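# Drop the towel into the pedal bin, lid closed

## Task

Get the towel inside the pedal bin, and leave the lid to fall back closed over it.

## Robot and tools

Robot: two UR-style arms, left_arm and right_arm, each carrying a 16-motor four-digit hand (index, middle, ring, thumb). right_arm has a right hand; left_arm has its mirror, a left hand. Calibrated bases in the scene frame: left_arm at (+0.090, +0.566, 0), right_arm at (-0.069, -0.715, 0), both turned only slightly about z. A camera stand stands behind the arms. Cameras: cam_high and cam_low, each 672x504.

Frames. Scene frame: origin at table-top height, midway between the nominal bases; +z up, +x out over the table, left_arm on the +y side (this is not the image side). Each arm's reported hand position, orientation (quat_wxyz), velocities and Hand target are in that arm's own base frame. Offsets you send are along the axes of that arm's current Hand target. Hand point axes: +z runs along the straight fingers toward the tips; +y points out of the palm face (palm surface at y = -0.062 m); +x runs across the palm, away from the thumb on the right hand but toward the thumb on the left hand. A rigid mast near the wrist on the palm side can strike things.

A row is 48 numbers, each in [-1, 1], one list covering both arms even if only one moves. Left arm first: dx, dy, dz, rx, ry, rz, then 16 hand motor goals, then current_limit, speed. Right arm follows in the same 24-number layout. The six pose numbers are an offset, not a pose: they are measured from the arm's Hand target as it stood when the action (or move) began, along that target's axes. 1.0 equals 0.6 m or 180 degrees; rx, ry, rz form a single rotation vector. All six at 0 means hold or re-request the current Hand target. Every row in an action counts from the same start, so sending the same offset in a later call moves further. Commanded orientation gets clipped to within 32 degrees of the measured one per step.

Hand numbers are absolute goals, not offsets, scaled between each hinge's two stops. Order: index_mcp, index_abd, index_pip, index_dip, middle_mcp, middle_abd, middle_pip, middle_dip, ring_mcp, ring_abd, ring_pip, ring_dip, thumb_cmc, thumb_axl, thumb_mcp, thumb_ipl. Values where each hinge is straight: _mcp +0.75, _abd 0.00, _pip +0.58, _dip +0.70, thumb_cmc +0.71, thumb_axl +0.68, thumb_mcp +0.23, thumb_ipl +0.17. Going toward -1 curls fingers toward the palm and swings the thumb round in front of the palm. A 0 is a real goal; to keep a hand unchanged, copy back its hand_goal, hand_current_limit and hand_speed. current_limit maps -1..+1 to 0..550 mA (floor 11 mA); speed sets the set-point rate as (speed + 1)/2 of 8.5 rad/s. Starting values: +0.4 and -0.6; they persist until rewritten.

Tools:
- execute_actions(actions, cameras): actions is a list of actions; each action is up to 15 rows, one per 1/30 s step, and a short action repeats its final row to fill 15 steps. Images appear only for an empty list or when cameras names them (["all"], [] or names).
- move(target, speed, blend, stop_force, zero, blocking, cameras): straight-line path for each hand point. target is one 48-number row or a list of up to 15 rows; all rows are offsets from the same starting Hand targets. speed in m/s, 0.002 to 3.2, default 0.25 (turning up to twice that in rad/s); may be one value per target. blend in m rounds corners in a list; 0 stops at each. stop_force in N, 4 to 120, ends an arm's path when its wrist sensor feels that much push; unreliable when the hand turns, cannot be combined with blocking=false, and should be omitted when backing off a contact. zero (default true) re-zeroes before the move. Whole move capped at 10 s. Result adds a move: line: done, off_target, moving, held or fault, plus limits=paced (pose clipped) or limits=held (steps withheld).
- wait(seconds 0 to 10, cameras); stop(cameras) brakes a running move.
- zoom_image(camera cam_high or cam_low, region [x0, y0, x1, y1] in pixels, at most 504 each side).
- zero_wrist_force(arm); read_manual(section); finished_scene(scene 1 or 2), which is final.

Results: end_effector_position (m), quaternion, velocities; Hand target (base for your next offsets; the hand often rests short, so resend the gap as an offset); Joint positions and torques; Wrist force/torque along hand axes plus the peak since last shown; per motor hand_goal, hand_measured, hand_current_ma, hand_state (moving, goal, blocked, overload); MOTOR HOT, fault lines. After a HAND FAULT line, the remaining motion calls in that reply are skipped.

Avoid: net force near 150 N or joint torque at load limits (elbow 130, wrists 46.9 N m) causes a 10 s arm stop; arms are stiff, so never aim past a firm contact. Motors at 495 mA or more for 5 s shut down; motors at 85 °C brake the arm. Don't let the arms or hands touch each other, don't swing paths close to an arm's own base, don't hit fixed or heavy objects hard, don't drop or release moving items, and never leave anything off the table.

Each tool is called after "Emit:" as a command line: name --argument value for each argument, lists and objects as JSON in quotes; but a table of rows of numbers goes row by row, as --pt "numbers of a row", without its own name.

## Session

Emit:
execute_actions --actions '[]'

Emit:
zoom_image --camera "cam_high" --region '[200, 150, 500, 400]'

Emit:
zoom_image --camera "cam_low" --region '[200, 100, 500, 350]'

Scene clock: 0.00 s.
left_arm: end_effector_position=(+1.0604, -0.2978, +0.3627) hand_goal=(+0.754, +0.000, +0.576, +0.696, +0.754, +0.000, +0.576, +0.696, +0.754, +0.000, +0.576, +0.696, +0.714, +0.678, +0.226, +0.168) hand_measured=(+0.754, +0.000, +0.576, +0.696, +0.754, +0.000, +0.576, +0.696, +0.754, +0.000, +0.576, +0.696, +0.714, +0.678, +0.226, +0.168) hand_current_ma=(+0, +0, +0, +0, +0, +0, +0, +0, +0, +0, +0, +0, +0, +0, +0, +0) hand_state=(goal, goal, goal, goal, goal, goal, goal, goal, goal, goal, goal, goal, goal, goal, goal, goal) hand_current_limit=0.40 hand_speed=-0.60 end_effector_quat_wxyz=(+0.568, -0.544, +0.581, -0.210) | right_arm: end_effector_position=(+0.9105, +0.2971, +0.1727) hand_goal=(+0.754, +0.000, +0.576, +0.696, +0.754, +0.000, +0.576, +0.696, +0.754, +0.000, +0.576, +0.696, +0.714, +0.678, +0.226, +0.168) hand_measured=(+0.754, +0.000, +0.576, +0.696, +0.754, +0.000, +0.576, +0.696, +0.754, +0.000, +0.576, +0.696, +0.714, +0.678, +0.226, +0.168) hand_current_ma=(+0, +0, +0, +0, +0, +0, +0, +0, +0, +0, +0, +0, +0, +0, +0, +0) hand_state=(goal, goal, goal, goal, goal, goal, goal, goal, goal, goal, goal, goal, goal, goal, goal, goal) hand_current_limit=0.40 hand_speed=-0.60 end_effector_quat_wxyz=(+0.591, -0.438, -0.677, -0.021)
Joint positions: left_arm=[-0.612 -0.807 0.816 0.471 0.616 0.063] | right_arm=[-0.049 -0.406 0.815 2.375 1.039 2.297]
Joint velocities: within noise
Joint torques (N m): no reading
Motor temperatures (°C): left_arm=[32 32 30 32 35 35] | right_arm=[32 29 32 36 35 41]
Wrist force (N): no reading
Wrist torque (N m): no reading
Wrist force, peak (N): no reading
Hand target: left_arm +1.0604, -0.2978, +0.3627; +0.568, -0.544, +0.581, -0.210 | right_arm +0.9105, +0.2971, +0.1727; +0.591, -0.438, -0.677, -0.021

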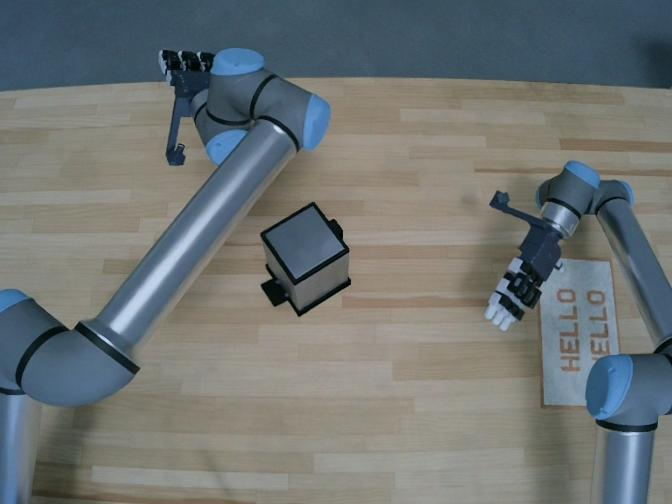

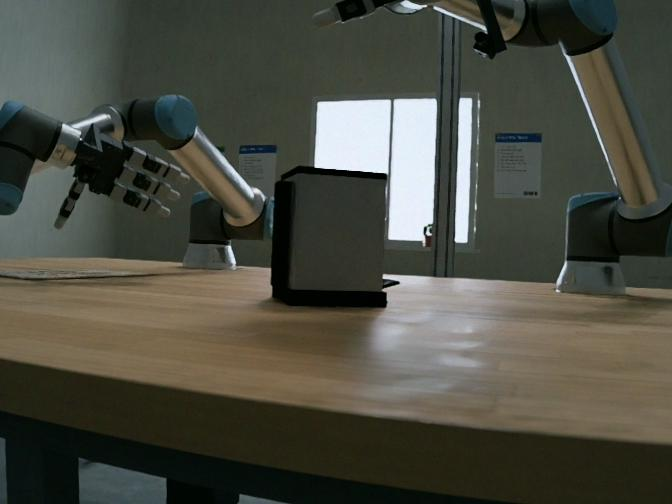

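Scaled by 1.680 from the camera's 672x504 image, which has a finer 960x720 frame.

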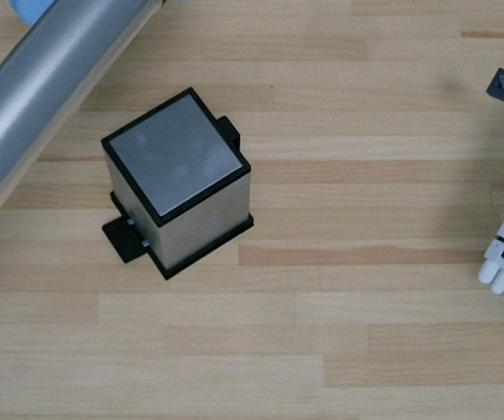

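Scaled by 1.680 from the camera's 672x504 image, which has a finer 960x720 frame.

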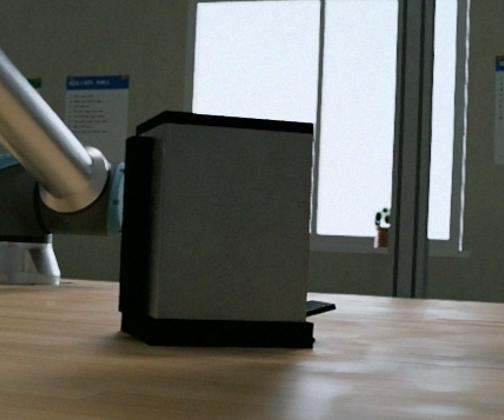

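Emit:
zoom_image --camera "cam_high" --region '[480, 150, 672, 420]'

Emit:
zoom_image --camera "cam_low" --region '[0, 90, 220, 300]'

Scaled by 1.867 from the camera's 672x504 image, which has a finer 960x720 frame.

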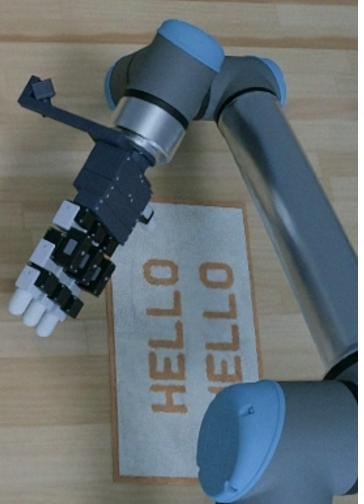

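Scaled by 2.291 from the camera's 672x504 image, which has a finer 960x720 frame.

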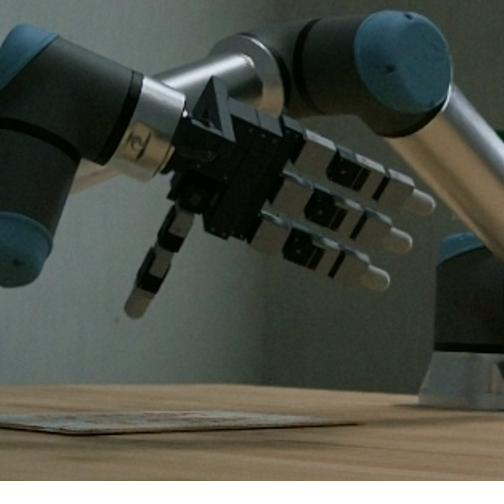

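Emit:
move --pt "-0.3648 0.3718 -0.5945 -0.3833 0.1508 -0.2474 0.753 0 -0.956 -0.174 -0.616 0 -0.3 -0.174 -0.616 0 -0.3 -0.174 -0.571 0.677 0.225 0.168 0.6 -0.6 0.292 -0.321 0.0853 -0.0021 -0.4061 -0.5074 0.205 0 0.139 0.406 0.205 0 0.139 0.406 0.205 0 0.139 0.406 -0.786 0.677 0.056 0.168 0.5 -0.6" --pt "0.2218 0.5472 -0.609 -0.3833 0.1508 -0.2474 0.753 0 -0.956 -0.174 -0.616 0 -0.3 -0.174 -0.616 0 -0.3 -0.174 -0.571 0.677 0.225 0.168 0.6 -0.6 -0.1993 -0.3497 -0.125 -0.4129 0.7398 0.3514 0.205 0 0.139 0.406 0.205 0 0.139 0.406 0.205 0 0.139 0.406 -0.786 0.677 0.056 0.168 0.5 -0.6" --speed 0.5 --blend '[0.04,0]' --cameras '["all"]'

Emit:
zoom_image --camera "cam_high" --region '[480, 180, 672, 420]'

Emit:
zoom_image --camera "cam_high" --region '[180, 180, 380, 360]'

Emit:
zoom_image --camera "cam_low" --region '[350, 110, 500, 310]'

Scene clock: 130.57 s.
left_arm: end_effector_position=(+0.6380, -0.4449, +0.1198) hand_goal=(+0.754, +0.000, -0.956, -0.174, -0.616, +0.000, -0.300, -0.174, -0.616, +0.000, -0.300, -0.174, -0.570, +0.678, +0.226, +0.168) hand_measured=(+0.752, +0.000, -0.950, -0.172, -0.598, +0.000, -0.296, -0.172, -0.598, +0.000, -0.294, -0.172, -0.572, +0.678, +0.224, +0.168) hand_current_ma=(-1, +0, +5, +1, +23, +0, +3, +2, +25, +0, +3, +1, -1, +0, -2, +0) hand_state=(goal, goal, goal, goal, goal, goal, goal, goal, goal, goal, goal, goal, goal, goal, goal, goal) hand_current_limit=0.60 hand_speed=-0.60 end_effector_quat_wxyz=(+0.082, +0.866, -0.468, +0.152) | right_arm: end_effector_position=(+0.8296, +0.0591, +0.2002) hand_goal=(+0.206, +0.000, +0.140, +0.406, +0.206, +0.000, +0.140, +0.406, +0.206, +0.000, +0.140, +0.406, -0.786, +0.678, +0.056, +0.168) hand_measured=(+0.202, +0.000, +0.142, +0.410, +0.202, +0.000, +0.142, +0.408, +0.204, +0.000, +0.142, +0.410, -0.786, +0.678, +0.054, +0.168) hand_current_ma=(-13, +2, +9, +13, -13, +2, +8, +10, -11, +2, +8, +12, +0, -3, -11, -1) hand_state=(goal, goal, goal, goal, goal, goal, goal, goal, goal, goal, goal, goal, goal, goal, goal, goal) hand_current_limit=0.50 hand_speed=-0.60 end_effector_quat_wxyz=(-0.431, +0.561, -0.560, +0.431)
Joint positions: left_arm=[-0.688 -0.994 1.57 0.661 1.673 -1.285] | right_arm=[-0.228 -1.334 1.917 -0.317 1.351 -0.061]
Joint torques (N m): left_arm=[-9.96 -72.25 -49.57 0.86 -1.52 -2.97] | right_arm=[-19.11 -43.22 -28.62 -3.55 -1.5 -3.47]
Wrist force (N): left_arm=[-1.7 0.4 1.4] | right_arm=[0.2 0.2 -0.9]
Wrist torque (N m): left_arm=[0.25 0.42 0.07] | right_arm=[0.26 -0.03 0.14]
Wrist force, peak (N): left_arm=[-3.5 0.8 0.6] | right_arm=[0.0 1.0 -1.8]
Hand target: left_arm +0.6380, -0.4449, +0.1198; +0.082, +0.866, -0.468, +0.152 | right_arm +0.8296, +0.0591, +0.2001; -0.431, +0.561, -0.560, +0.431
Off the commanded pose: left_arm 0.000 m, 0 deg | right_arm 0.000 m, 0 deg.
move: done

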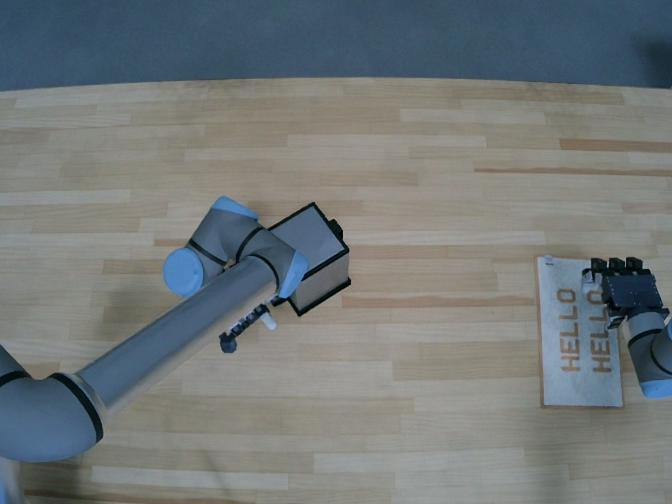

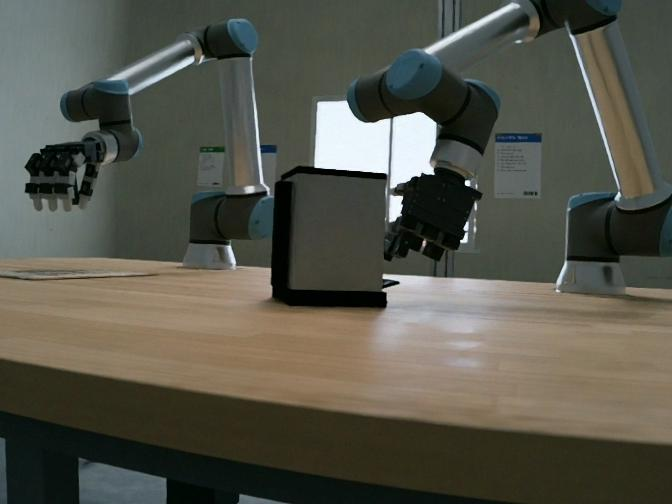

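Scaled by 2.100 from the camera's 672x504 image, which has a finer 960x720 frame.

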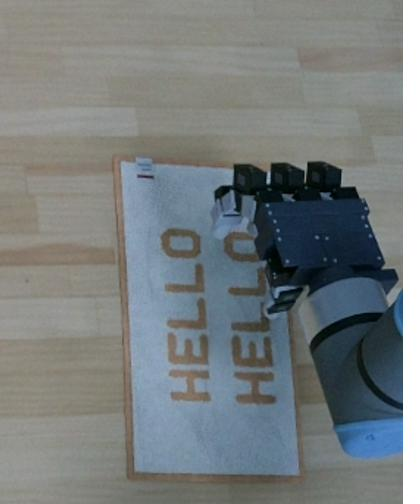

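Scaled by 2.520 from the camera's 672x504 image, which has a finer 960x720 frame.

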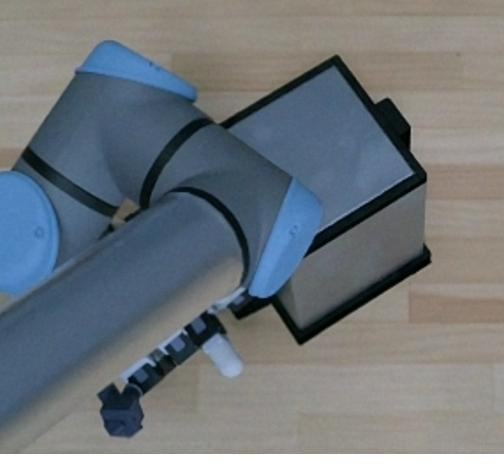

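Scaled by 2.520 from the camera's 672x504 image, which has a finer 960x720 frame.

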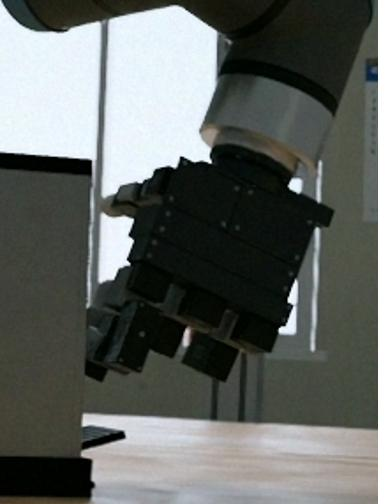

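Emit:
move --target '[-0.0139,0,0.0382,0,0,0,0.753,0,-0.956,-0.174,-0.616,0,-0.3,-0.174,-0.616,0,-0.3,-0.174,-0.571,0.677,0.225,0.168,0.6,-0.6,0,0.2173,0.0583,0,0,0,0.205,0,0.139,0.406,0.205,0,0.139,0.406,0.205,0,0.139,0.406,-0.786,0.677,0.056,0.168,0.5,-0.6]' --speed 0.2

Emit:
move --target '[0,0,0,0,0,0,0.753,0,-0.956,-0.174,-0.616,0,-0.3,-0.174,-0.616,0,-0.3,-0.174,-0.571,0.677,0.225,0.168,0.6,-0.6,0,0.0354,0.0095,0,0,0,0.205,0,0.139,0.406,0.205,0,0.139,0.406,0.205,0,0.139,0.406,-0.786,0.677,0.056,0.168,0.5,-0.6]' --speed 0.03 --stop_force 12 --cameras '["all"]'

Emit:
zoom_image --camera "cam_high" --region '[480, 180, 672, 420]'

Emit:
zoom_image --camera "cam_low" --region '[0, 180, 200, 320]'

Scene clock: 156.10 s.
left_arm: end_effector_position=(+0.6380, -0.4449, +0.0955) hand_goal=(+0.754, +0.000, -0.956, -0.174, -0.616, +0.000, -0.300, -0.174, -0.616, +0.000, -0.300, -0.174, -0.570, +0.678, +0.226, +0.168) hand_measured=(+0.752, +0.000, -0.950, -0.172, -0.598, +0.000, -0.296, -0.172, -0.598, +0.000, -0.294, -0.172, -0.572, +0.678, +0.224, +0.168) hand_current_ma=(-1, +0, +5, +1, +23, +0, +3, +2, +25, +0, +3, +1, -1, +0, -2, +0) hand_state=(goal, goal, goal, goal, goal, goal, goal, goal, goal, goal, goal, goal, goal, goal, goal, goal) hand_current_limit=0.60 hand_speed=-0.60 end_effector_quat_wxyz=(+0.082, +0.866, -0.468, +0.152) | right_arm: end_effector_position=(+0.8299, +0.0589, +0.0652) hand_goal=(+0.206, +0.000, +0.140, +0.406, +0.206, +0.000, +0.140, +0.406, +0.206, +0.000, +0.140, +0.406, -0.786, +0.678, +0.056, +0.168) hand_measured=(+0.202, +0.000, +0.142, +0.410, +0.202, +0.000, +0.142, +0.408, +0.202, +0.000, +0.142, +0.410, -0.786, +0.678, +0.054, +0.168) hand_current_ma=(-16, +2, +9, +13, -16, +2, +8, +10, -14, +2, +8, +12, +0, -3, -11, -1) hand_state=(goal, goal, goal, goal, goal, goal, goal, goal, goal, goal, goal, goal, goal, goal, goal, goal) hand_current_limit=0.50 hand_speed=-0.60 end_effector_quat_wxyz=(-0.431, +0.561, -0.560, +0.431)
Joint positions: left_arm=[-0.688 -0.972 1.584 0.626 1.673 -1.285] | right_arm=[-0.228 -1.179 2.006 -0.56 1.35 -0.061]
Joint torques (N m): left_arm=[-10.22 -73.1 -24.85 1.36 -1.79 -0.91] | right_arm=[12.61 -45.72 -21.37 -2.25 1.52 3.46]
Wrist force (N): left_arm=[-1.9 0.2 1.3] | right_arm=[0.2 0.4 -1.0]
Wrist torque (N m): left_arm=[0.23 0.44 0.06] | right_arm=[0.31 -0.03 0.12]
Wrist force, peak (N): left_arm=[-2.4 0.3 1.3] | right_arm=[0.2 -1.7 -1.3]
Hand target: left_arm +0.6380, -0.4449, +0.0954; +0.082, +0.866, -0.468, +0.152 | right_arm +0.8299, +0.0589, +0.0651; -0.431, +0.561, -0.560, +0.431
Off the commanded pose: left_arm 0.000 m, 0 deg | right_arm 0.000 m, 0 deg.
move: done

Scene clock: 157.80 s.
left_arm: end_effector_position=(+0.6380, -0.4449, +0.0954) hand_goal=(+0.754, +0.000, -0.956, -0.174, -0.616, +0.000, -0.300, -0.174, -0.616, +0.000, -0.300, -0.174, -0.570, +0.678, +0.226, +0.168) hand_measured=(+0.752, +0.000, -0.950, -0.172, -0.598, +0.000, -0.296, -0.172, -0.598, +0.000, -0.294, -0.172, -0.572, +0.678, +0.224, +0.168) hand_current_ma=(-1, +0, +5, +1, +23, +0, +3, +2, +25, +0, +3, +1, -1, +0, -2, +0) hand_state=(goal, goal, goal, goal, goal, goal, goal, goal, goal, goal, goal, goal, goal, goal, goal, goal) hand_current_limit=0.60 hand_speed=-0.60 end_effector_quat_wxyz=(+0.082, +0.866, -0.468, +0.152) | right_arm: end_effector_position=(+0.8299, +0.0589, +0.0538) hand_goal=(+0.206, +0.000, +0.140, +0.406, +0.206, +0.000, +0.140, +0.406, +0.206, +0.000, +0.140, +0.406, -0.786, +0.678, +0.056, +0.168) hand_measured=(+0.214, +0.000, +0.130, +0.394, +0.214, +0.000, +0.130, +0.396, +0.214, +0.000, +0.132, +0.394, -0.786, +0.678, +0.054, +0.168) hand_current_ma=(+35, +2, -39, -51, +32, +2, -40, -44, +30, +2, -32, -45, +0, -3, -10, -1) hand_state=(goal, goal, goal, goal, goal, goal, goal, goal, goal, goal, goal, goal, goal, goal, goal, goal) hand_current_limit=0.50 hand_speed=-0.60 end_effector_quat_wxyz=(-0.431, +0.561, -0.560, +0.431)
Joint positions: left_arm=[-0.688 -0.972 1.584 0.626 1.673 -1.285] | right_arm=[-0.228 -1.164 2.011 -0.58 1.35 -0.061]
Joint torques (N m): left_arm=[2.01 -75.53 -25.25 1.21 -0.47 0.3] | right_arm=[8.01 -88.43 -33.33 1.14 1.58 3.47]
Wrist force (N): left_arm=[-1.7 0.3 1.3] | right_arm=[-0.1 -5.0 -2.6]
Wrist torque (N m): left_arm=[0.25 0.42 0.07] | right_arm=[0.52 0.06 -0.04]
Wrist force, peak (N): left_arm=[-2.1 0.2 1.3] | right_arm=[-0.1 -18.7 -6.6]
Hand target: left_arm +0.6380, -0.4449, +0.0954; +0.082, +0.866, -0.468, +0.152 | right_arm +0.8299, +0.0589, +0.0538; -0.431, +0.561, -0.560, +0.431 (not the last commanded pose)
Off the commanded pose: left_arm 0.000 m, 0 deg | right_arm 0.011 m, 0 deg.
move: contact (right_arm)

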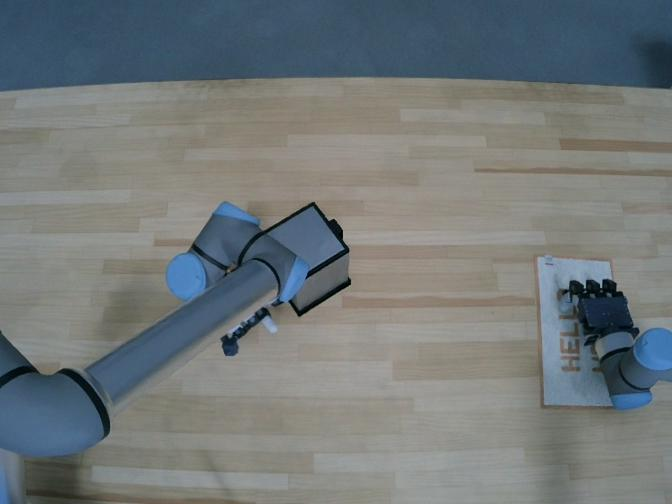

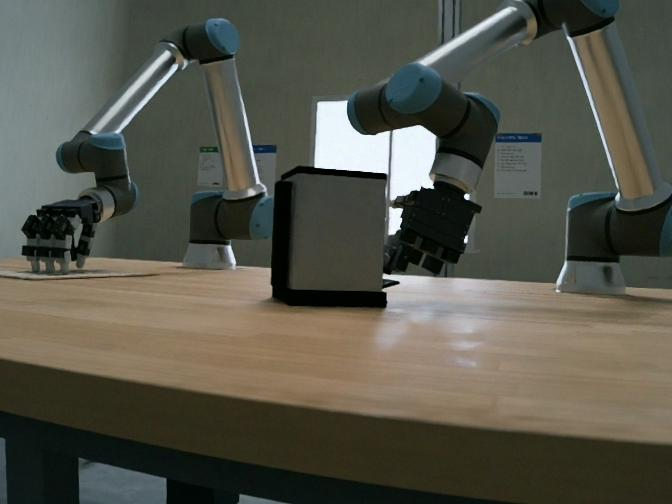

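Scaled by 2.100 from the camera's 672x504 image, which has a finer 960x720 frame.

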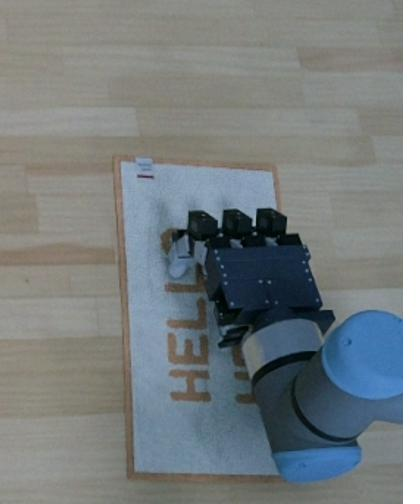

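Scaled by 2.520 from the camera's 672x504 image, which has a finer 960x720 frame.

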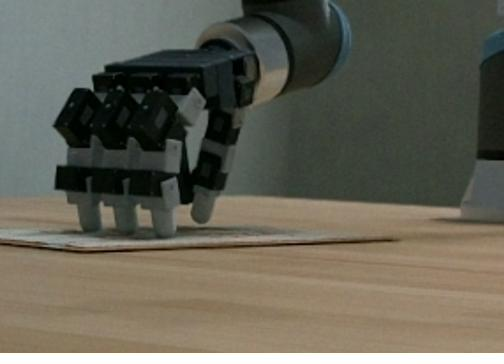

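Emit:
move --target '[0,0,0,0,0,0,0.753,0,-0.956,-0.174,-0.616,0,-0.3,-0.174,-0.616,0,-0.3,-0.174,-0.571,0.677,0.225,0.168,0.6,-0.6,0,0.0193,0.0052,0,0,0,0.096,0,-0.036,0.188,0.096,0,-0.036,0.188,0.096,0,-0.036,0.188,-0.786,0.677,0.056,0.168,0.6,-0.9]' --speed 0.018 --stop_force 22 --cameras '["all"]'

Emit:
zoom_image --camera "cam_low" --region '[0, 180, 200, 320]'

Emit:
zoom_image --camera "cam_high" --region '[480, 180, 672, 420]'

Scene clock: 183.53 s.
left_arm: end_effector_position=(+0.6380, -0.4449, +0.0954) hand_goal=(+0.754, +0.000, -0.956, -0.174, -0.616, +0.000, -0.300, -0.174, -0.616, +0.000, -0.300, -0.174, -0.570, +0.678, +0.226, +0.168) hand_measured=(+0.752, +0.000, -0.950, -0.172, -0.598, +0.000, -0.296, -0.172, -0.598, +0.000, -0.294, -0.172, -0.572, +0.678, +0.224, +0.168) hand_current_ma=(-1, +0, +5, +1, +23, +0, +3, +2, +25, +0, +3, +1, -1, +0, -2, +0) hand_state=(goal, goal, goal, goal, goal, goal, goal, goal, goal, goal, goal, goal, goal, goal, goal, goal) hand_current_limit=0.60 hand_speed=-0.60 end_effector_quat_wxyz=(+0.082, +0.866, -0.468, +0.152) | right_arm: end_effector_position=(+0.8300, +0.0589, +0.0418) hand_goal=(+0.096, +0.000, -0.036, +0.188, +0.096, +0.000, -0.036, +0.188, +0.096, +0.000, -0.036, +0.188, -0.786, +0.678, +0.056, +0.168) hand_measured=(+0.110, +0.000, -0.048, +0.172, +0.106, +0.000, -0.046, +0.176, +0.106, +0.000, -0.046, +0.174, -0.792, +0.678, +0.056, +0.168) hand_current_ma=(+60, +2, -46, -64, +39, +2, -44, -48, +47, +2, -39, -56, -23, -3, +2, -1) hand_state=(goal, goal, goal, goal, goal, goal, goal, goal, goal, goal, goal, goal, goal, goal, goal, goal) hand_current_limit=0.60 hand_speed=-0.90 end_effector_quat_wxyz=(-0.431, +0.561, -0.560, +0.431)
Joint positions: left_arm=[-0.688 -0.972 1.584 0.626 1.673 -1.285] | right_arm=[-0.228 -1.147 2.016 -0.602 1.35 -0.061]
Joint torques (N m): left_arm=[-1 -73.3 -26.38 0.89 1.82 0.11] | right_arm=[-14.8 -25.55 -5.2 1.88 0.61 2.48]
Wrist force (N): left_arm=[-2.1 0.2 1.1] | right_arm=[-3.7 -27.0 -3.9]
Wrist torque (N m): left_arm=[0.25 0.47 0.05] | right_arm=[-0.74 0.27 -0.32]
Wrist force, peak (N): left_arm=[-2.4 -0.3 1.3] | right_arm=[-3.2 -27.2 -4.1]
Hand target: left_arm +0.6380, -0.4449, +0.0954; +0.082, +0.866, -0.468, +0.152 | right_arm +0.8300, +0.0589, +0.0418; -0.431, +0.561, -0.560, +0.431
Off the commanded pose: left_arm 0.000 m, 0 deg | right_arm 0.000 m, 0 deg.
move: done

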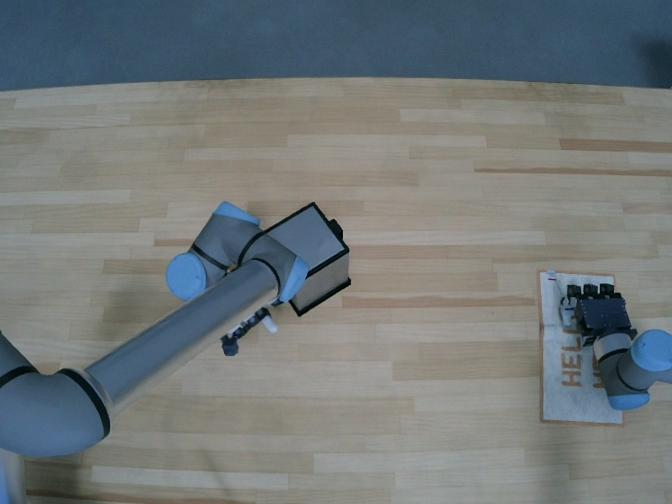

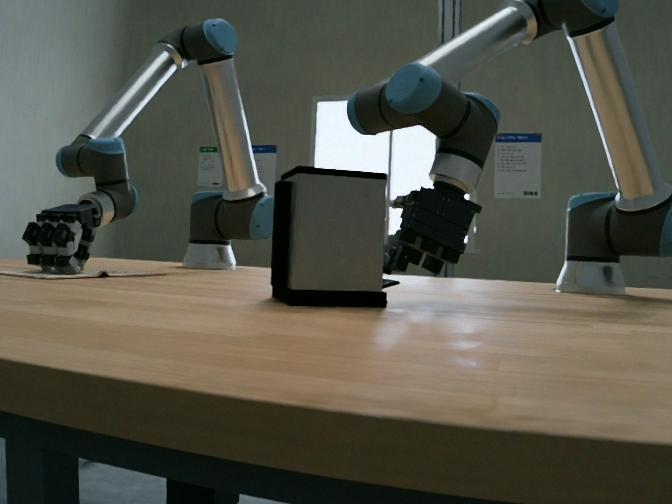

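Scaled by 2.520 from the camera's 672x504 image, which has a finer 960x720 frame.

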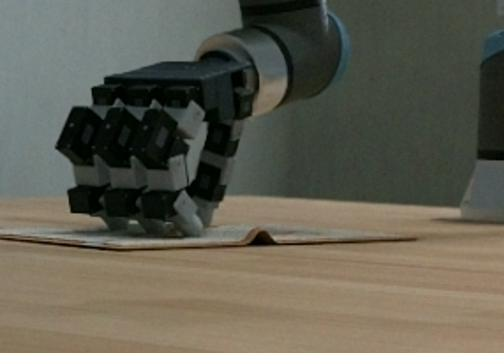

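Scaled by 2.100 from the camera's 672x504 image, which has a finer 960x720 frame.

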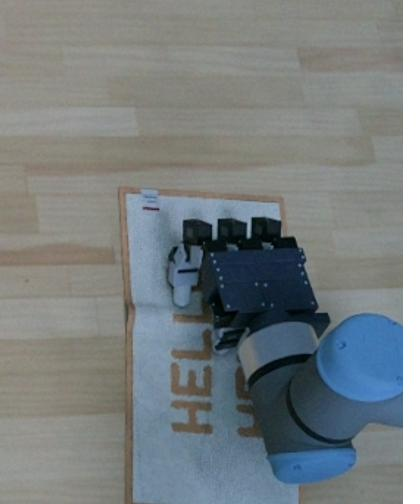

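Emit:
move --target '[0,0,0,0,0,0,0.753,0,-0.956,-0.174,-0.616,0,-0.3,-0.174,-0.616,0,-0.3,-0.174,-0.571,0.677,0.225,0.168,0.6,-0.6,0,0.0064,0.0017,0,0,0,-0.096,0,-0.11,0.145,-0.096,0,-0.11,0.145,-0.096,0,-0.11,0.145,-0.786,0.677,-0.056,0.06,0.6,-0.92]' --speed 0.006 --cameras '["all"]'

Emit:
zoom_image --camera "cam_low" --region '[0, 180, 200, 320]'

Emit:
zoom_image --camera "cam_high" --region '[480, 180, 672, 420]'

Scene clock: 195.03 s.
left_arm: end_effector_position=(+0.6380, -0.4449, +0.0954) hand_goal=(+0.754, +0.000, -0.956, -0.174, -0.616, +0.000, -0.300, -0.174, -0.616, +0.000, -0.300, -0.174, -0.570, +0.678, +0.226, +0.168) hand_measured=(+0.752, +0.000, -0.950, -0.172, -0.598, +0.000, -0.296, -0.172, -0.598, +0.000, -0.294, -0.172, -0.572, +0.678, +0.224, +0.168) hand_current_ma=(-1, +0, +5, +1, +23, +0, +3, +2, +25, +0, +3, +1, -1, +0, -2, +0) hand_state=(goal, goal, goal, goal, goal, goal, goal, goal, goal, goal, goal, goal, goal, goal, goal, goal) hand_current_limit=0.60 hand_speed=-0.60 end_effector_quat_wxyz=(+0.082, +0.866, -0.468, +0.152) | right_arm: end_effector_position=(+0.8300, +0.0589, +0.0379) hand_goal=(-0.096, +0.000, -0.110, +0.146, -0.096, +0.000, -0.110, +0.146, -0.096, +0.000, -0.110, +0.146, -0.786, +0.678, -0.056, +0.060) hand_measured=(-0.094, +0.000, -0.104, +0.150, -0.092, +0.000, -0.106, +0.148, -0.094, +0.000, -0.106, +0.150, -0.816, +0.678, +0.084, +0.088) hand_current_ma=(+5, +2, +20, +14, +20, +2, +18, +11, +5, +2, +18, +13, -136, -4, +440, +154) hand_state=(goal, goal, goal, goal, goal, goal, goal, goal, goal, goal, goal, goal, blocked, goal, blocked, blocked) hand_current_limit=0.60 hand_speed=-0.92 end_effector_quat_wxyz=(-0.431, +0.561, -0.560, +0.431)
Joint positions: left_arm=[-0.688 -0.972 1.584 0.626 1.673 -1.285] | right_arm=[-0.228 -1.142 2.017 -0.609 1.35 -0.061]
Joint torques (N m): left_arm=[1.32 -74.77 -25.81 1 1.76 0.28] | right_arm=[-19.5 -3.54 -0.75 0.44 2.9 1]
Wrist force (N): left_arm=[-1.9 0.4 0.9] | right_arm=[-14.7 -54.5 -21.0]
Wrist torque (N m): left_arm=[0.30 0.44 0.05] | right_arm=[-4.31 1.41 -0.52]
Wrist force, peak (N): left_arm=[-2.3 0.3 1.5] | right_arm=[-14.7 -55.0 -22.4]
Hand target: left_arm +0.6380, -0.4449, +0.0954; +0.082, +0.866, -0.468, +0.152 | right_arm +0.8300, +0.0589, +0.0378; -0.431, +0.561, -0.560, +0.431
Off the commanded pose: left_arm 0.000 m, 0 deg | right_arm 0.000 m, 0 deg.
move: done

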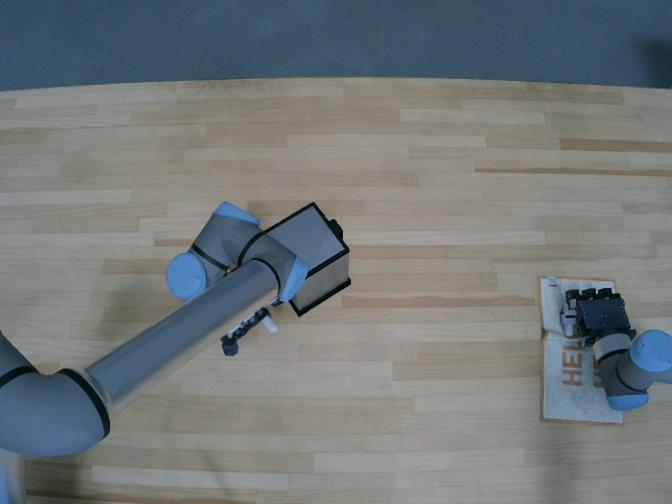

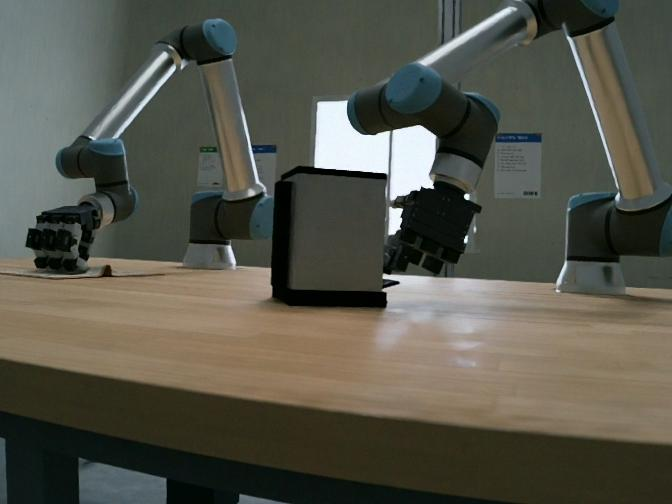

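Scaled by 2.520 from the camera's 672x504 image, which has a finer 960x720 frame.

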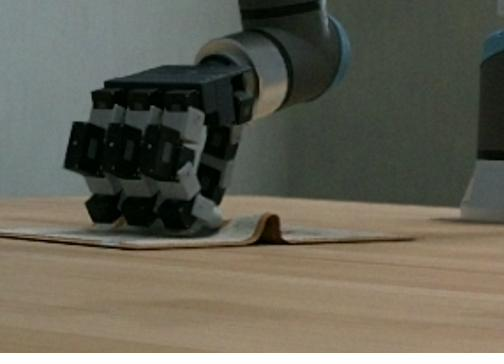

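Scaled by 2.100 from the camera's 672x504 image, which has a finer 960x720 frame.

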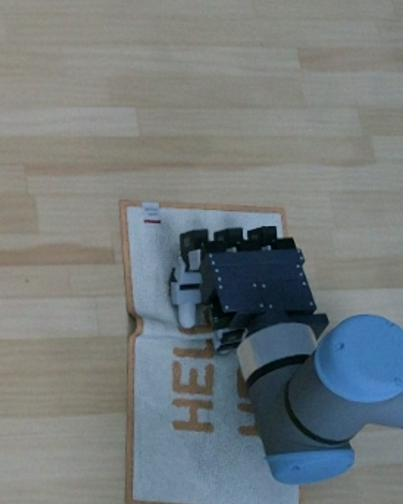

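Emit:
move --target '[0,0,0,0,0,0,0.753,0,-0.956,-0.174,-0.616,0,-0.3,-0.174,-0.616,0,-0.3,-0.174,-0.571,0.677,0.225,0.168,0.6,-0.6,0,-0.008,-0.0022,0,0,0,-0.15,0,-0.18,0.087,-0.15,0,-0.18,0.087,-0.15,0,-0.18,0.087,-0.786,0.677,-0.281,0.06,0.65,-0.9]' --speed 0.01 --cameras '["all"]'

Emit:
zoom_image --camera "cam_low" --region '[0, 180, 200, 320]'

Emit:
zoom_image --camera "cam_high" --region '[480, 180, 672, 420]'

Scene clock: 206.70 s.
left_arm: end_effector_position=(+0.6380, -0.4449, +0.0954) hand_goal=(+0.754, +0.000, -0.956, -0.174, -0.616, +0.000, -0.300, -0.174, -0.616, +0.000, -0.300, -0.174, -0.570, +0.678, +0.226, +0.168) hand_measured=(+0.752, +0.000, -0.950, -0.172, -0.598, +0.000, -0.296, -0.172, -0.598, +0.000, -0.294, -0.172, -0.572, +0.678, +0.224, +0.168) hand_current_ma=(-1, +0, +5, +1, +23, +0, +3, +2, +25, +0, +3, +1, -1, +0, -2, +0) hand_state=(goal, goal, goal, goal, goal, goal, goal, goal, goal, goal, goal, goal, goal, goal, goal, goal) hand_current_limit=0.60 hand_speed=-0.60 end_effector_quat_wxyz=(+0.082, +0.866, -0.468, +0.152) | right_arm: end_effector_position=(+0.8299, +0.0589, +0.0428) hand_goal=(-0.150, +0.000, -0.180, +0.088, -0.150, +0.000, -0.180, +0.088, -0.150, +0.000, -0.180, +0.088, -0.786, +0.678, -0.280, +0.060) hand_measured=(-0.148, +0.000, -0.174, +0.092, -0.140, +0.000, -0.180, +0.084, -0.148, +0.000, -0.174, +0.092, -0.802, +0.676, +0.050, +0.084) hand_current_ma=(+8, +2, +24, +15, +48, +2, +3, -15, +7, +2, +22, +14, -70, -13, +452, +141) hand_state=(goal, goal, goal, goal, goal, goal, goal, goal, goal, goal, goal, goal, goal, goal, blocked, blocked) hand_current_limit=0.65 hand_speed=-0.90 end_effector_quat_wxyz=(-0.431, +0.561, -0.560, +0.431)
Joint positions: left_arm=[-0.688 -0.972 1.584 0.626 1.673 -1.285] | right_arm=[-0.228 -1.149 2.015 -0.6 1.35 -0.061]
Joint torques (N m): left_arm=[3.93 -76.53 -25.38 0.97 1.27 0.16] | right_arm=[-14.54 -90.64 -35.03 0.71 -0.31 -0.66]
Wrist force (N): left_arm=[-1.6 0.3 0.6] | right_arm=[0.3 -2.7 -2.7]
Wrist torque (N m): left_arm=[0.30 0.40 0.08] | right_arm=[0.04 0.01 -0.01]
Wrist force, peak (N): left_arm=[-2.3 0.4 1.3] | right_arm=[-14.1 -54.7 -21.9]
Hand target: left_arm +0.6380, -0.4449, +0.0954; +0.082, +0.866, -0.468, +0.152 | right_arm +0.8299, +0.0589, +0.0428; -0.431, +0.561, -0.560, +0.431
Off the commanded pose: left_arm 0.000 m, 0 deg | right_arm 0.000 m, 0 deg.
move: done

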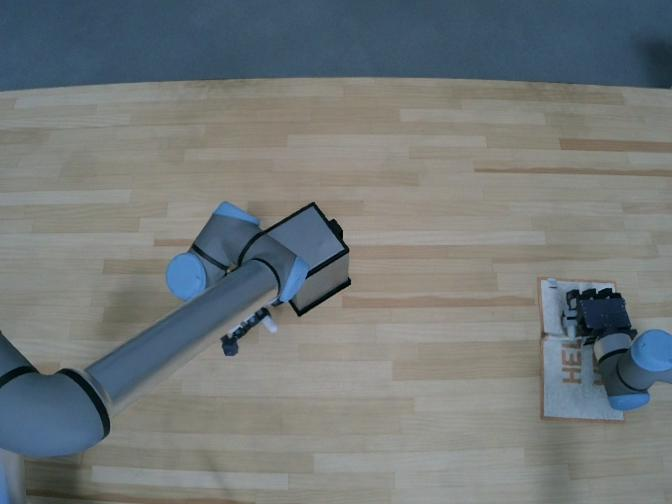

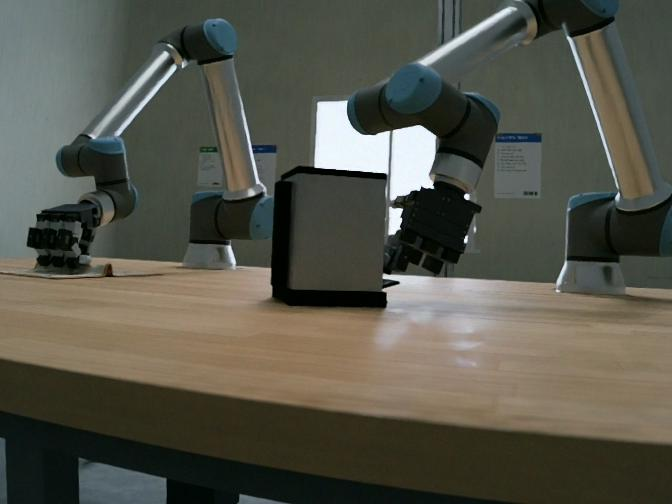

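Scaled by 2.520 from the camera's 672x504 image, which has a finer 960x720 frame.

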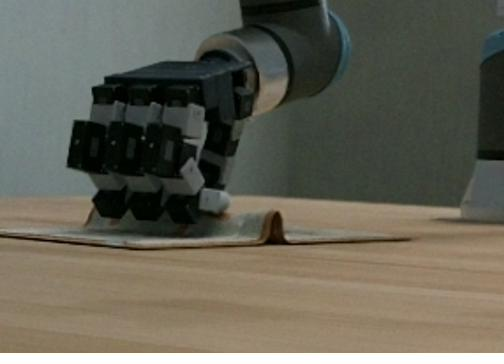

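Scaled by 2.100 from the camera's 672x504 image, which has a finer 960x720 frame.

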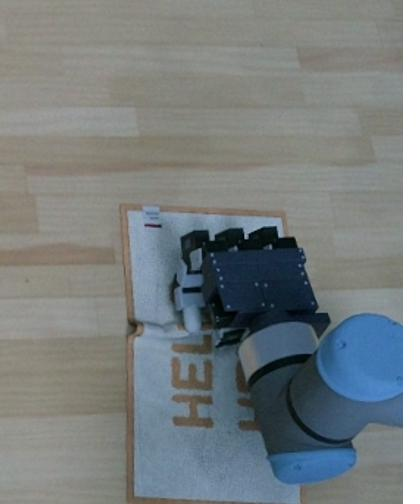

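Emit:
move --target '[0,0,0,0,0,0,0.753,0,-0.956,-0.174,-0.616,0,-0.3,-0.174,-0.616,0,-0.3,-0.174,-0.571,0.677,0.225,0.168,0.6,-0.6,0,0,0,0,0,0,-0.274,0,-0.3,-0.03,-0.274,0,-0.3,-0.03,-0.274,0,-0.3,-0.03,-0.786,0.677,-0.281,-0.103,0.7,-0.9]'

Emit:
move --target '[0,0,0,0,0,0,0.753,0,-0.956,-0.174,-0.616,0,-0.3,-0.174,-0.616,0,-0.3,-0.174,-0.571,0.677,0.225,0.168,0.6,-0.6,0,-0.0966,-0.0259,0,0,0,-0.274,0,-0.3,-0.03,-0.274,0,-0.3,-0.03,-0.274,0,-0.3,-0.03,-0.786,0.677,-0.281,-0.103,0.7,-0.9]' --speed 0.08 --cameras '["all"]'

Emit:
zoom_image --camera "cam_low" --region '[0, 150, 200, 320]'

Emit:
zoom_image --camera "cam_high" --region '[480, 180, 672, 420]'

Scene clock: 218.87 s.
left_arm: end_effector_position=(+0.6380, -0.4449, +0.0954) hand_goal=(+0.754, +0.000, -0.956, -0.174, -0.616, +0.000, -0.300, -0.174, -0.616, +0.000, -0.300, -0.174, -0.570, +0.678, +0.226, +0.168) hand_measured=(+0.752, +0.000, -0.950, -0.172, -0.598, +0.000, -0.296, -0.172, -0.598, +0.000, -0.294, -0.172, -0.572, +0.678, +0.224, +0.168) hand_current_ma=(-1, +0, +5, +1, +23, +0, +3, +2, +25, +0, +3, +1, -1, +0, -2, +0) hand_state=(goal, goal, goal, goal, goal, goal, goal, goal, goal, goal, goal, goal, goal, goal, goal, goal) hand_current_limit=0.60 hand_speed=-0.60 end_effector_quat_wxyz=(+0.082, +0.866, -0.468, +0.152) | right_arm: end_effector_position=(+0.8299, +0.0589, +0.0428) hand_goal=(-0.274, +0.000, -0.300, -0.030, -0.274, +0.000, -0.300, -0.030, -0.274, +0.000, -0.300, -0.030, -0.786, +0.678, -0.280, -0.102) hand_measured=(-0.270, +0.000, -0.292, -0.026, -0.108, -0.004, -0.258, -0.034, -0.270, +0.000, -0.294, -0.026, -0.760, +0.672, +0.048, -0.062) hand_current_ma=(+19, +2, +28, +15, +468, -10, +185, -14, +17, +2, +26, +14, +117, -31, +467, +241) hand_state=(goal, goal, goal, goal, blocked, goal, blocked, goal, goal, goal, goal, goal, blocked, goal, blocked, blocked) hand_current_limit=0.70 hand_speed=-0.90 end_effector_quat_wxyz=(-0.431, +0.561, -0.560, +0.431)
Joint positions: left_arm=[-0.688 -0.972 1.584 0.626 1.673 -1.285] | right_arm=[-0.228 -1.149 2.015 -0.6 1.35 -0.061]
Joint torques (N m): left_arm=[0.43 -73.84 -26.55 0.63 1.89 0.48] | right_arm=[10.16 -90.91 -35.17 0.36 -1.01 -3.32]
Wrist force (N): left_arm=[-2.1 0.3 0.7] | right_arm=[0.3 -0.2 -1.0]
Wrist torque (N m): left_arm=[0.30 0.46 0.04] | right_arm=[0.28 -0.03 0.04]
Wrist force, peak (N): left_arm=[-2.2 0.6 1.3] | right_arm=[0.0 -2.9 -2.7]
Hand target: left_arm +0.6380, -0.4449, +0.0954; +0.082, +0.866, -0.468, +0.152 | right_arm +0.8299, +0.0589, +0.0428; -0.431, +0.561, -0.560, +0.431
Off the commanded pose: left_arm 0.000 m, 0 deg | right_arm 0.000 m, 0 deg.
move: done

Scene clock: 220.07 s.
left_arm: end_effector_position=(+0.6380, -0.4449, +0.0954) hand_goal=(+0.754, +0.000, -0.956, -0.174, -0.616, +0.000, -0.300, -0.174, -0.616, +0.000, -0.300, -0.174, -0.570, +0.678, +0.226, +0.168) hand_measured=(+0.752, +0.000, -0.950, -0.172, -0.598, +0.000, -0.296, -0.172, -0.598, +0.000, -0.294, -0.172, -0.572, +0.678, +0.224, +0.168) hand_current_ma=(-1, +0, +5, +1, +23, +0, +3, +2, +25, +0, +3, +1, -1, +0, -2, +0) hand_state=(goal, goal, goal, goal, goal, goal, goal, goal, goal, goal, goal, goal, goal, goal, goal, goal) hand_current_limit=0.60 hand_speed=-0.60 end_effector_quat_wxyz=(+0.082, +0.866, -0.468, +0.152) | right_arm: end_effector_position=(+0.8298, +0.0590, +0.1028) hand_goal=(-0.274, +0.000, -0.300, -0.030, -0.274, +0.000, -0.300, -0.030, -0.274, +0.000, -0.300, -0.030, -0.786, +0.678, -0.280, -0.102) hand_measured=(-0.270, +0.000, -0.292, -0.026, -0.108, -0.004, -0.258, -0.034, -0.270, +0.000, -0.294, -0.026, -0.758, +0.674, +0.048, -0.066) hand_current_ma=(+19, +2, +28, +15, +467, -13, +181, -14, +17, +2, +25, +14, +123, -17, +467, +216) hand_state=(goal, goal, goal, goal, blocked, goal, blocked, goal, goal, goal, goal, goal, blocked, goal, blocked, blocked) hand_current_limit=0.70 hand_speed=-0.90 end_effector_quat_wxyz=(-0.431, +0.561, -0.560, +0.431)
Joint positions: left_arm=[-0.688 -0.972 1.584 0.626 1.673 -1.285] | right_arm=[-0.228 -1.227 1.987 -0.493 1.35 -0.061]
Joint torques (N m): left_arm=[1.15 -76.42 -25.59 1.09 0.92 -0.05] | right_arm=[4.69 -89.05 -39.34 0.84 0.54 2.3]
Wrist force (N): left_arm=[-1.8 0.5 1.1] | right_arm=[-0.1 -0.6 -0.7]
Wrist torque (N m): left_arm=[0.29 0.42 0.06] | right_arm=[0.22 0.02 0.01]
Wrist force, peak (N): left_arm=[-2.1 0.8 1.2] | right_arm=[0.2 -1.1 -1.5]
Hand target: left_arm +0.6380, -0.4449, +0.0954; +0.082, +0.866, -0.468, +0.152 | right_arm +0.8298, +0.0590, +0.1028; -0.431, +0.561, -0.560, +0.431
Off the commanded pose: left_arm 0.000 m, 0 deg | right_arm 0.000 m, 0 deg.
move: done

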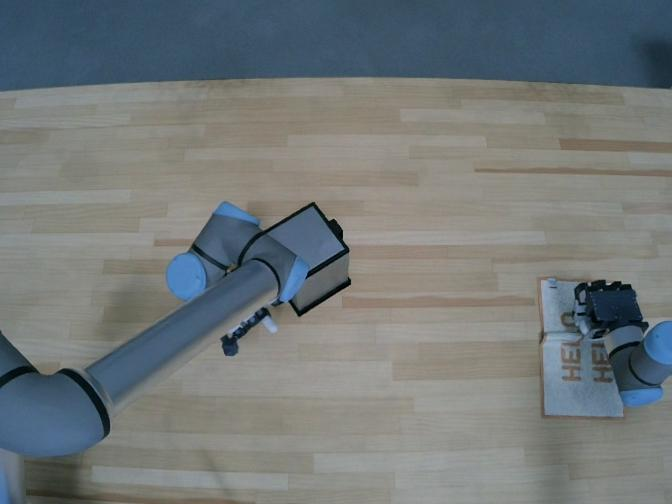

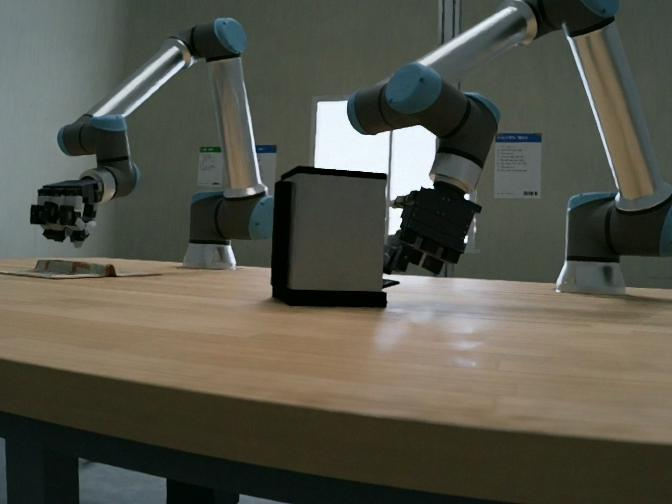

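Scaled by 2.520 from the camera's 672x504 image, which has a finer 960x720 frame.

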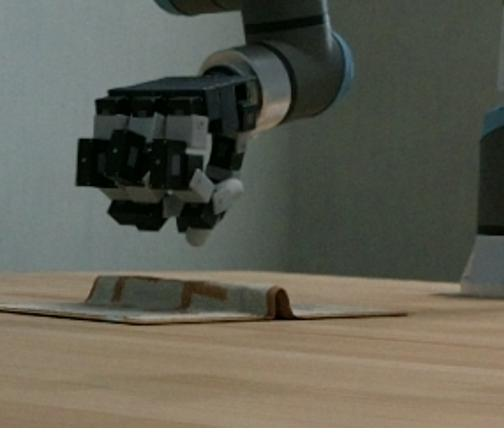

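Scaled by 2.100 from the camera's 672x504 image, which has a finer 960x720 frame.

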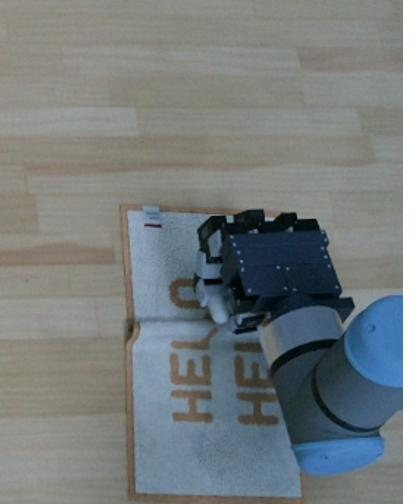

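Emit:
move --pt "0 0 0 0 0 0 0.753 0 -0.956 -0.174 -0.616 0 -0.3 -0.174 -0.616 0 -0.3 -0.174 -0.571 0.677 0.225 0.168 0.6 -0.6 0 0 0 0 0 0 0.137 0 0.066 0.333 0.137 0 0.066 0.333 0.137 0 0.066 0.333 -0.786 0.677 0.056 0.168 0.6 -0.6" --pt "0 0 0 0 0 0 0.753 0 -0.956 -0.174 -0.616 0 -0.3 -0.174 -0.616 0 -0.3 -0.174 -0.571 0.677 0.225 0.168 0.6 -0.6 0 0.0752 -0.004 0 0 0 0.137 0 0.066 0.333 0.137 0 0.066 0.333 0.137 0 0.066 0.333 -0.786 0.677 0.056 0.168 0.6 -0.6" --speed 0.1 --cameras '["all"]'

Emit:
zoom_image --camera "cam_low" --region '[0, 170, 180, 300]'

Emit:
zoom_image --camera "cam_high" --region '[520, 260, 672, 420]'

Scene clock: 246.57 s.
left_arm: end_effector_position=(+0.6380, -0.4449, +0.0954) hand_goal=(+0.754, +0.000, -0.956, -0.174, -0.616, +0.000, -0.300, -0.174, -0.616, +0.000, -0.300, -0.174, -0.570, +0.678, +0.226, +0.168) hand_measured=(+0.752, +0.000, -0.950, -0.172, -0.598, +0.000, -0.296, -0.172, -0.598, +0.000, -0.294, -0.172, -0.572, +0.678, +0.224, +0.168) hand_current_ma=(-1, +0, +5, +1, +23, +0, +3, +2, +25, +0, +3, +1, -1, +0, -2, +0) hand_state=(goal, goal, goal, goal, goal, goal, goal, goal, goal, goal, goal, goal, goal, goal, goal, goal) hand_current_limit=0.60 hand_speed=-0.60 end_effector_quat_wxyz=(+0.082, +0.866, -0.468, +0.152) | right_arm: end_effector_position=(+0.8159, +0.0589, +0.0599) hand_goal=(+0.138, +0.000, +0.066, +0.334, +0.138, +0.000, +0.066, +0.334, +0.138, +0.000, +0.066, +0.334, -0.786, +0.678, +0.056, +0.168) hand_measured=(+0.126, +0.000, +0.064, +0.332, +0.128, -0.004, +0.064, +0.332, +0.128, +0.000, +0.064, +0.332, -0.780, +0.678, +0.058, +0.166) hand_current_ma=(-48, +2, -9, -11, -47, -11, -9, -9, -43, +2, -9, -10, +26, +4, +10, -11) hand_state=(goal, goal, goal, goal, goal, goal, goal, goal, goal, goal, goal, goal, goal, goal, goal, goal) hand_current_limit=0.60 hand_speed=-0.60 end_effector_quat_wxyz=(-0.431, +0.561, -0.560, +0.431)
Joint positions: left_arm=[-0.688 -0.972 1.584 0.626 1.673 -1.285] | right_arm=[-0.234 -1.189 2.037 -0.58 1.345 -0.062]
Joint torques (N m): left_arm=[-0.71 -77.65 -26.43 1.06 1.37 0.71] | right_arm=[-18.03 -47.08 -20.86 -2.43 -2.23 -3.25]
Wrist force (N): left_arm=[-1.7 0.5 0.7] | right_arm=[0.2 -0.1 -1.0]
Wrist torque (N m): left_arm=[0.31 0.41 0.07] | right_arm=[0.27 -0.02 0.16]
Wrist force, peak (N): left_arm=[-2.5 0.4 1.2] | right_arm=[0.7 -0.6 -1.1]
Hand target: left_arm +0.6380, -0.4449, +0.0954; +0.082, +0.866, -0.468, +0.152 | right_arm +0.8159, +0.0589, +0.0598; -0.431, +0.561, -0.560, +0.431
Off the commanded pose: left_arm 0.000 m, 0 deg | right_arm 0.000 m, 0 deg.
move: done

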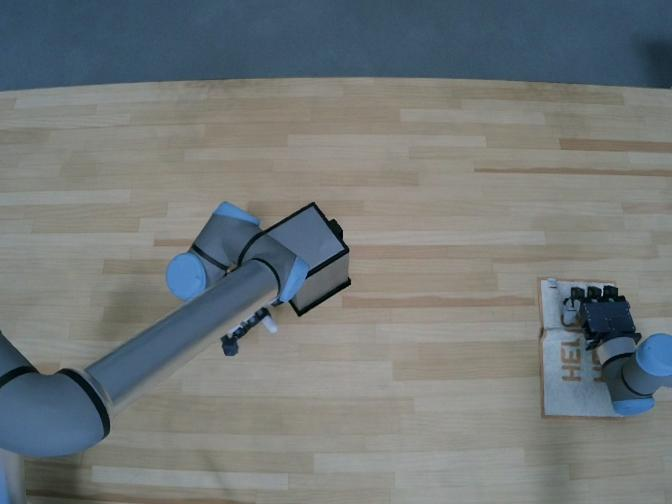

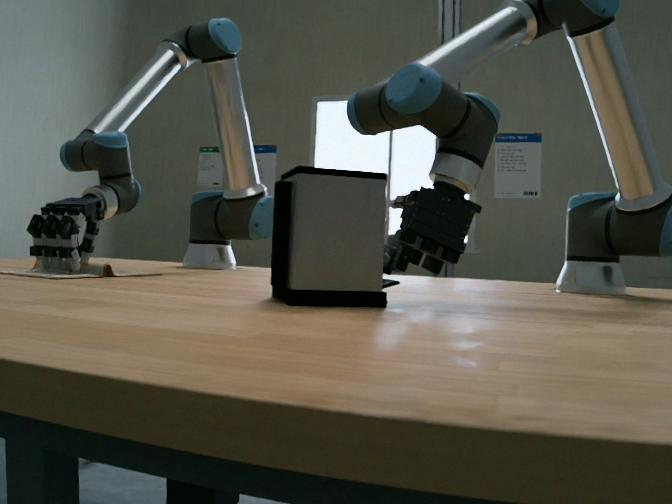

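Scaled by 2.800 from the camera's 672x504 image, which has a finer 960x720 frame.

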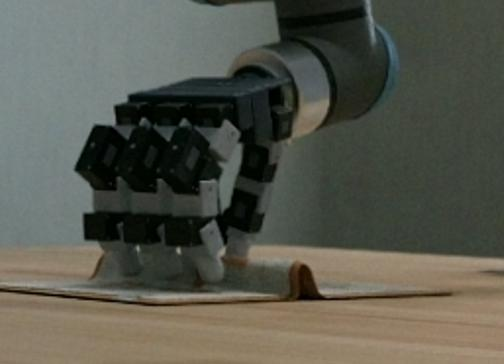

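Scaled by 3.150 from the camera's 672x504 image, which has a finer 960x720 frame.

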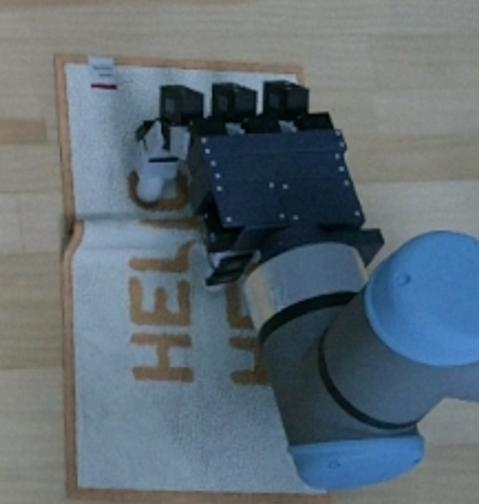

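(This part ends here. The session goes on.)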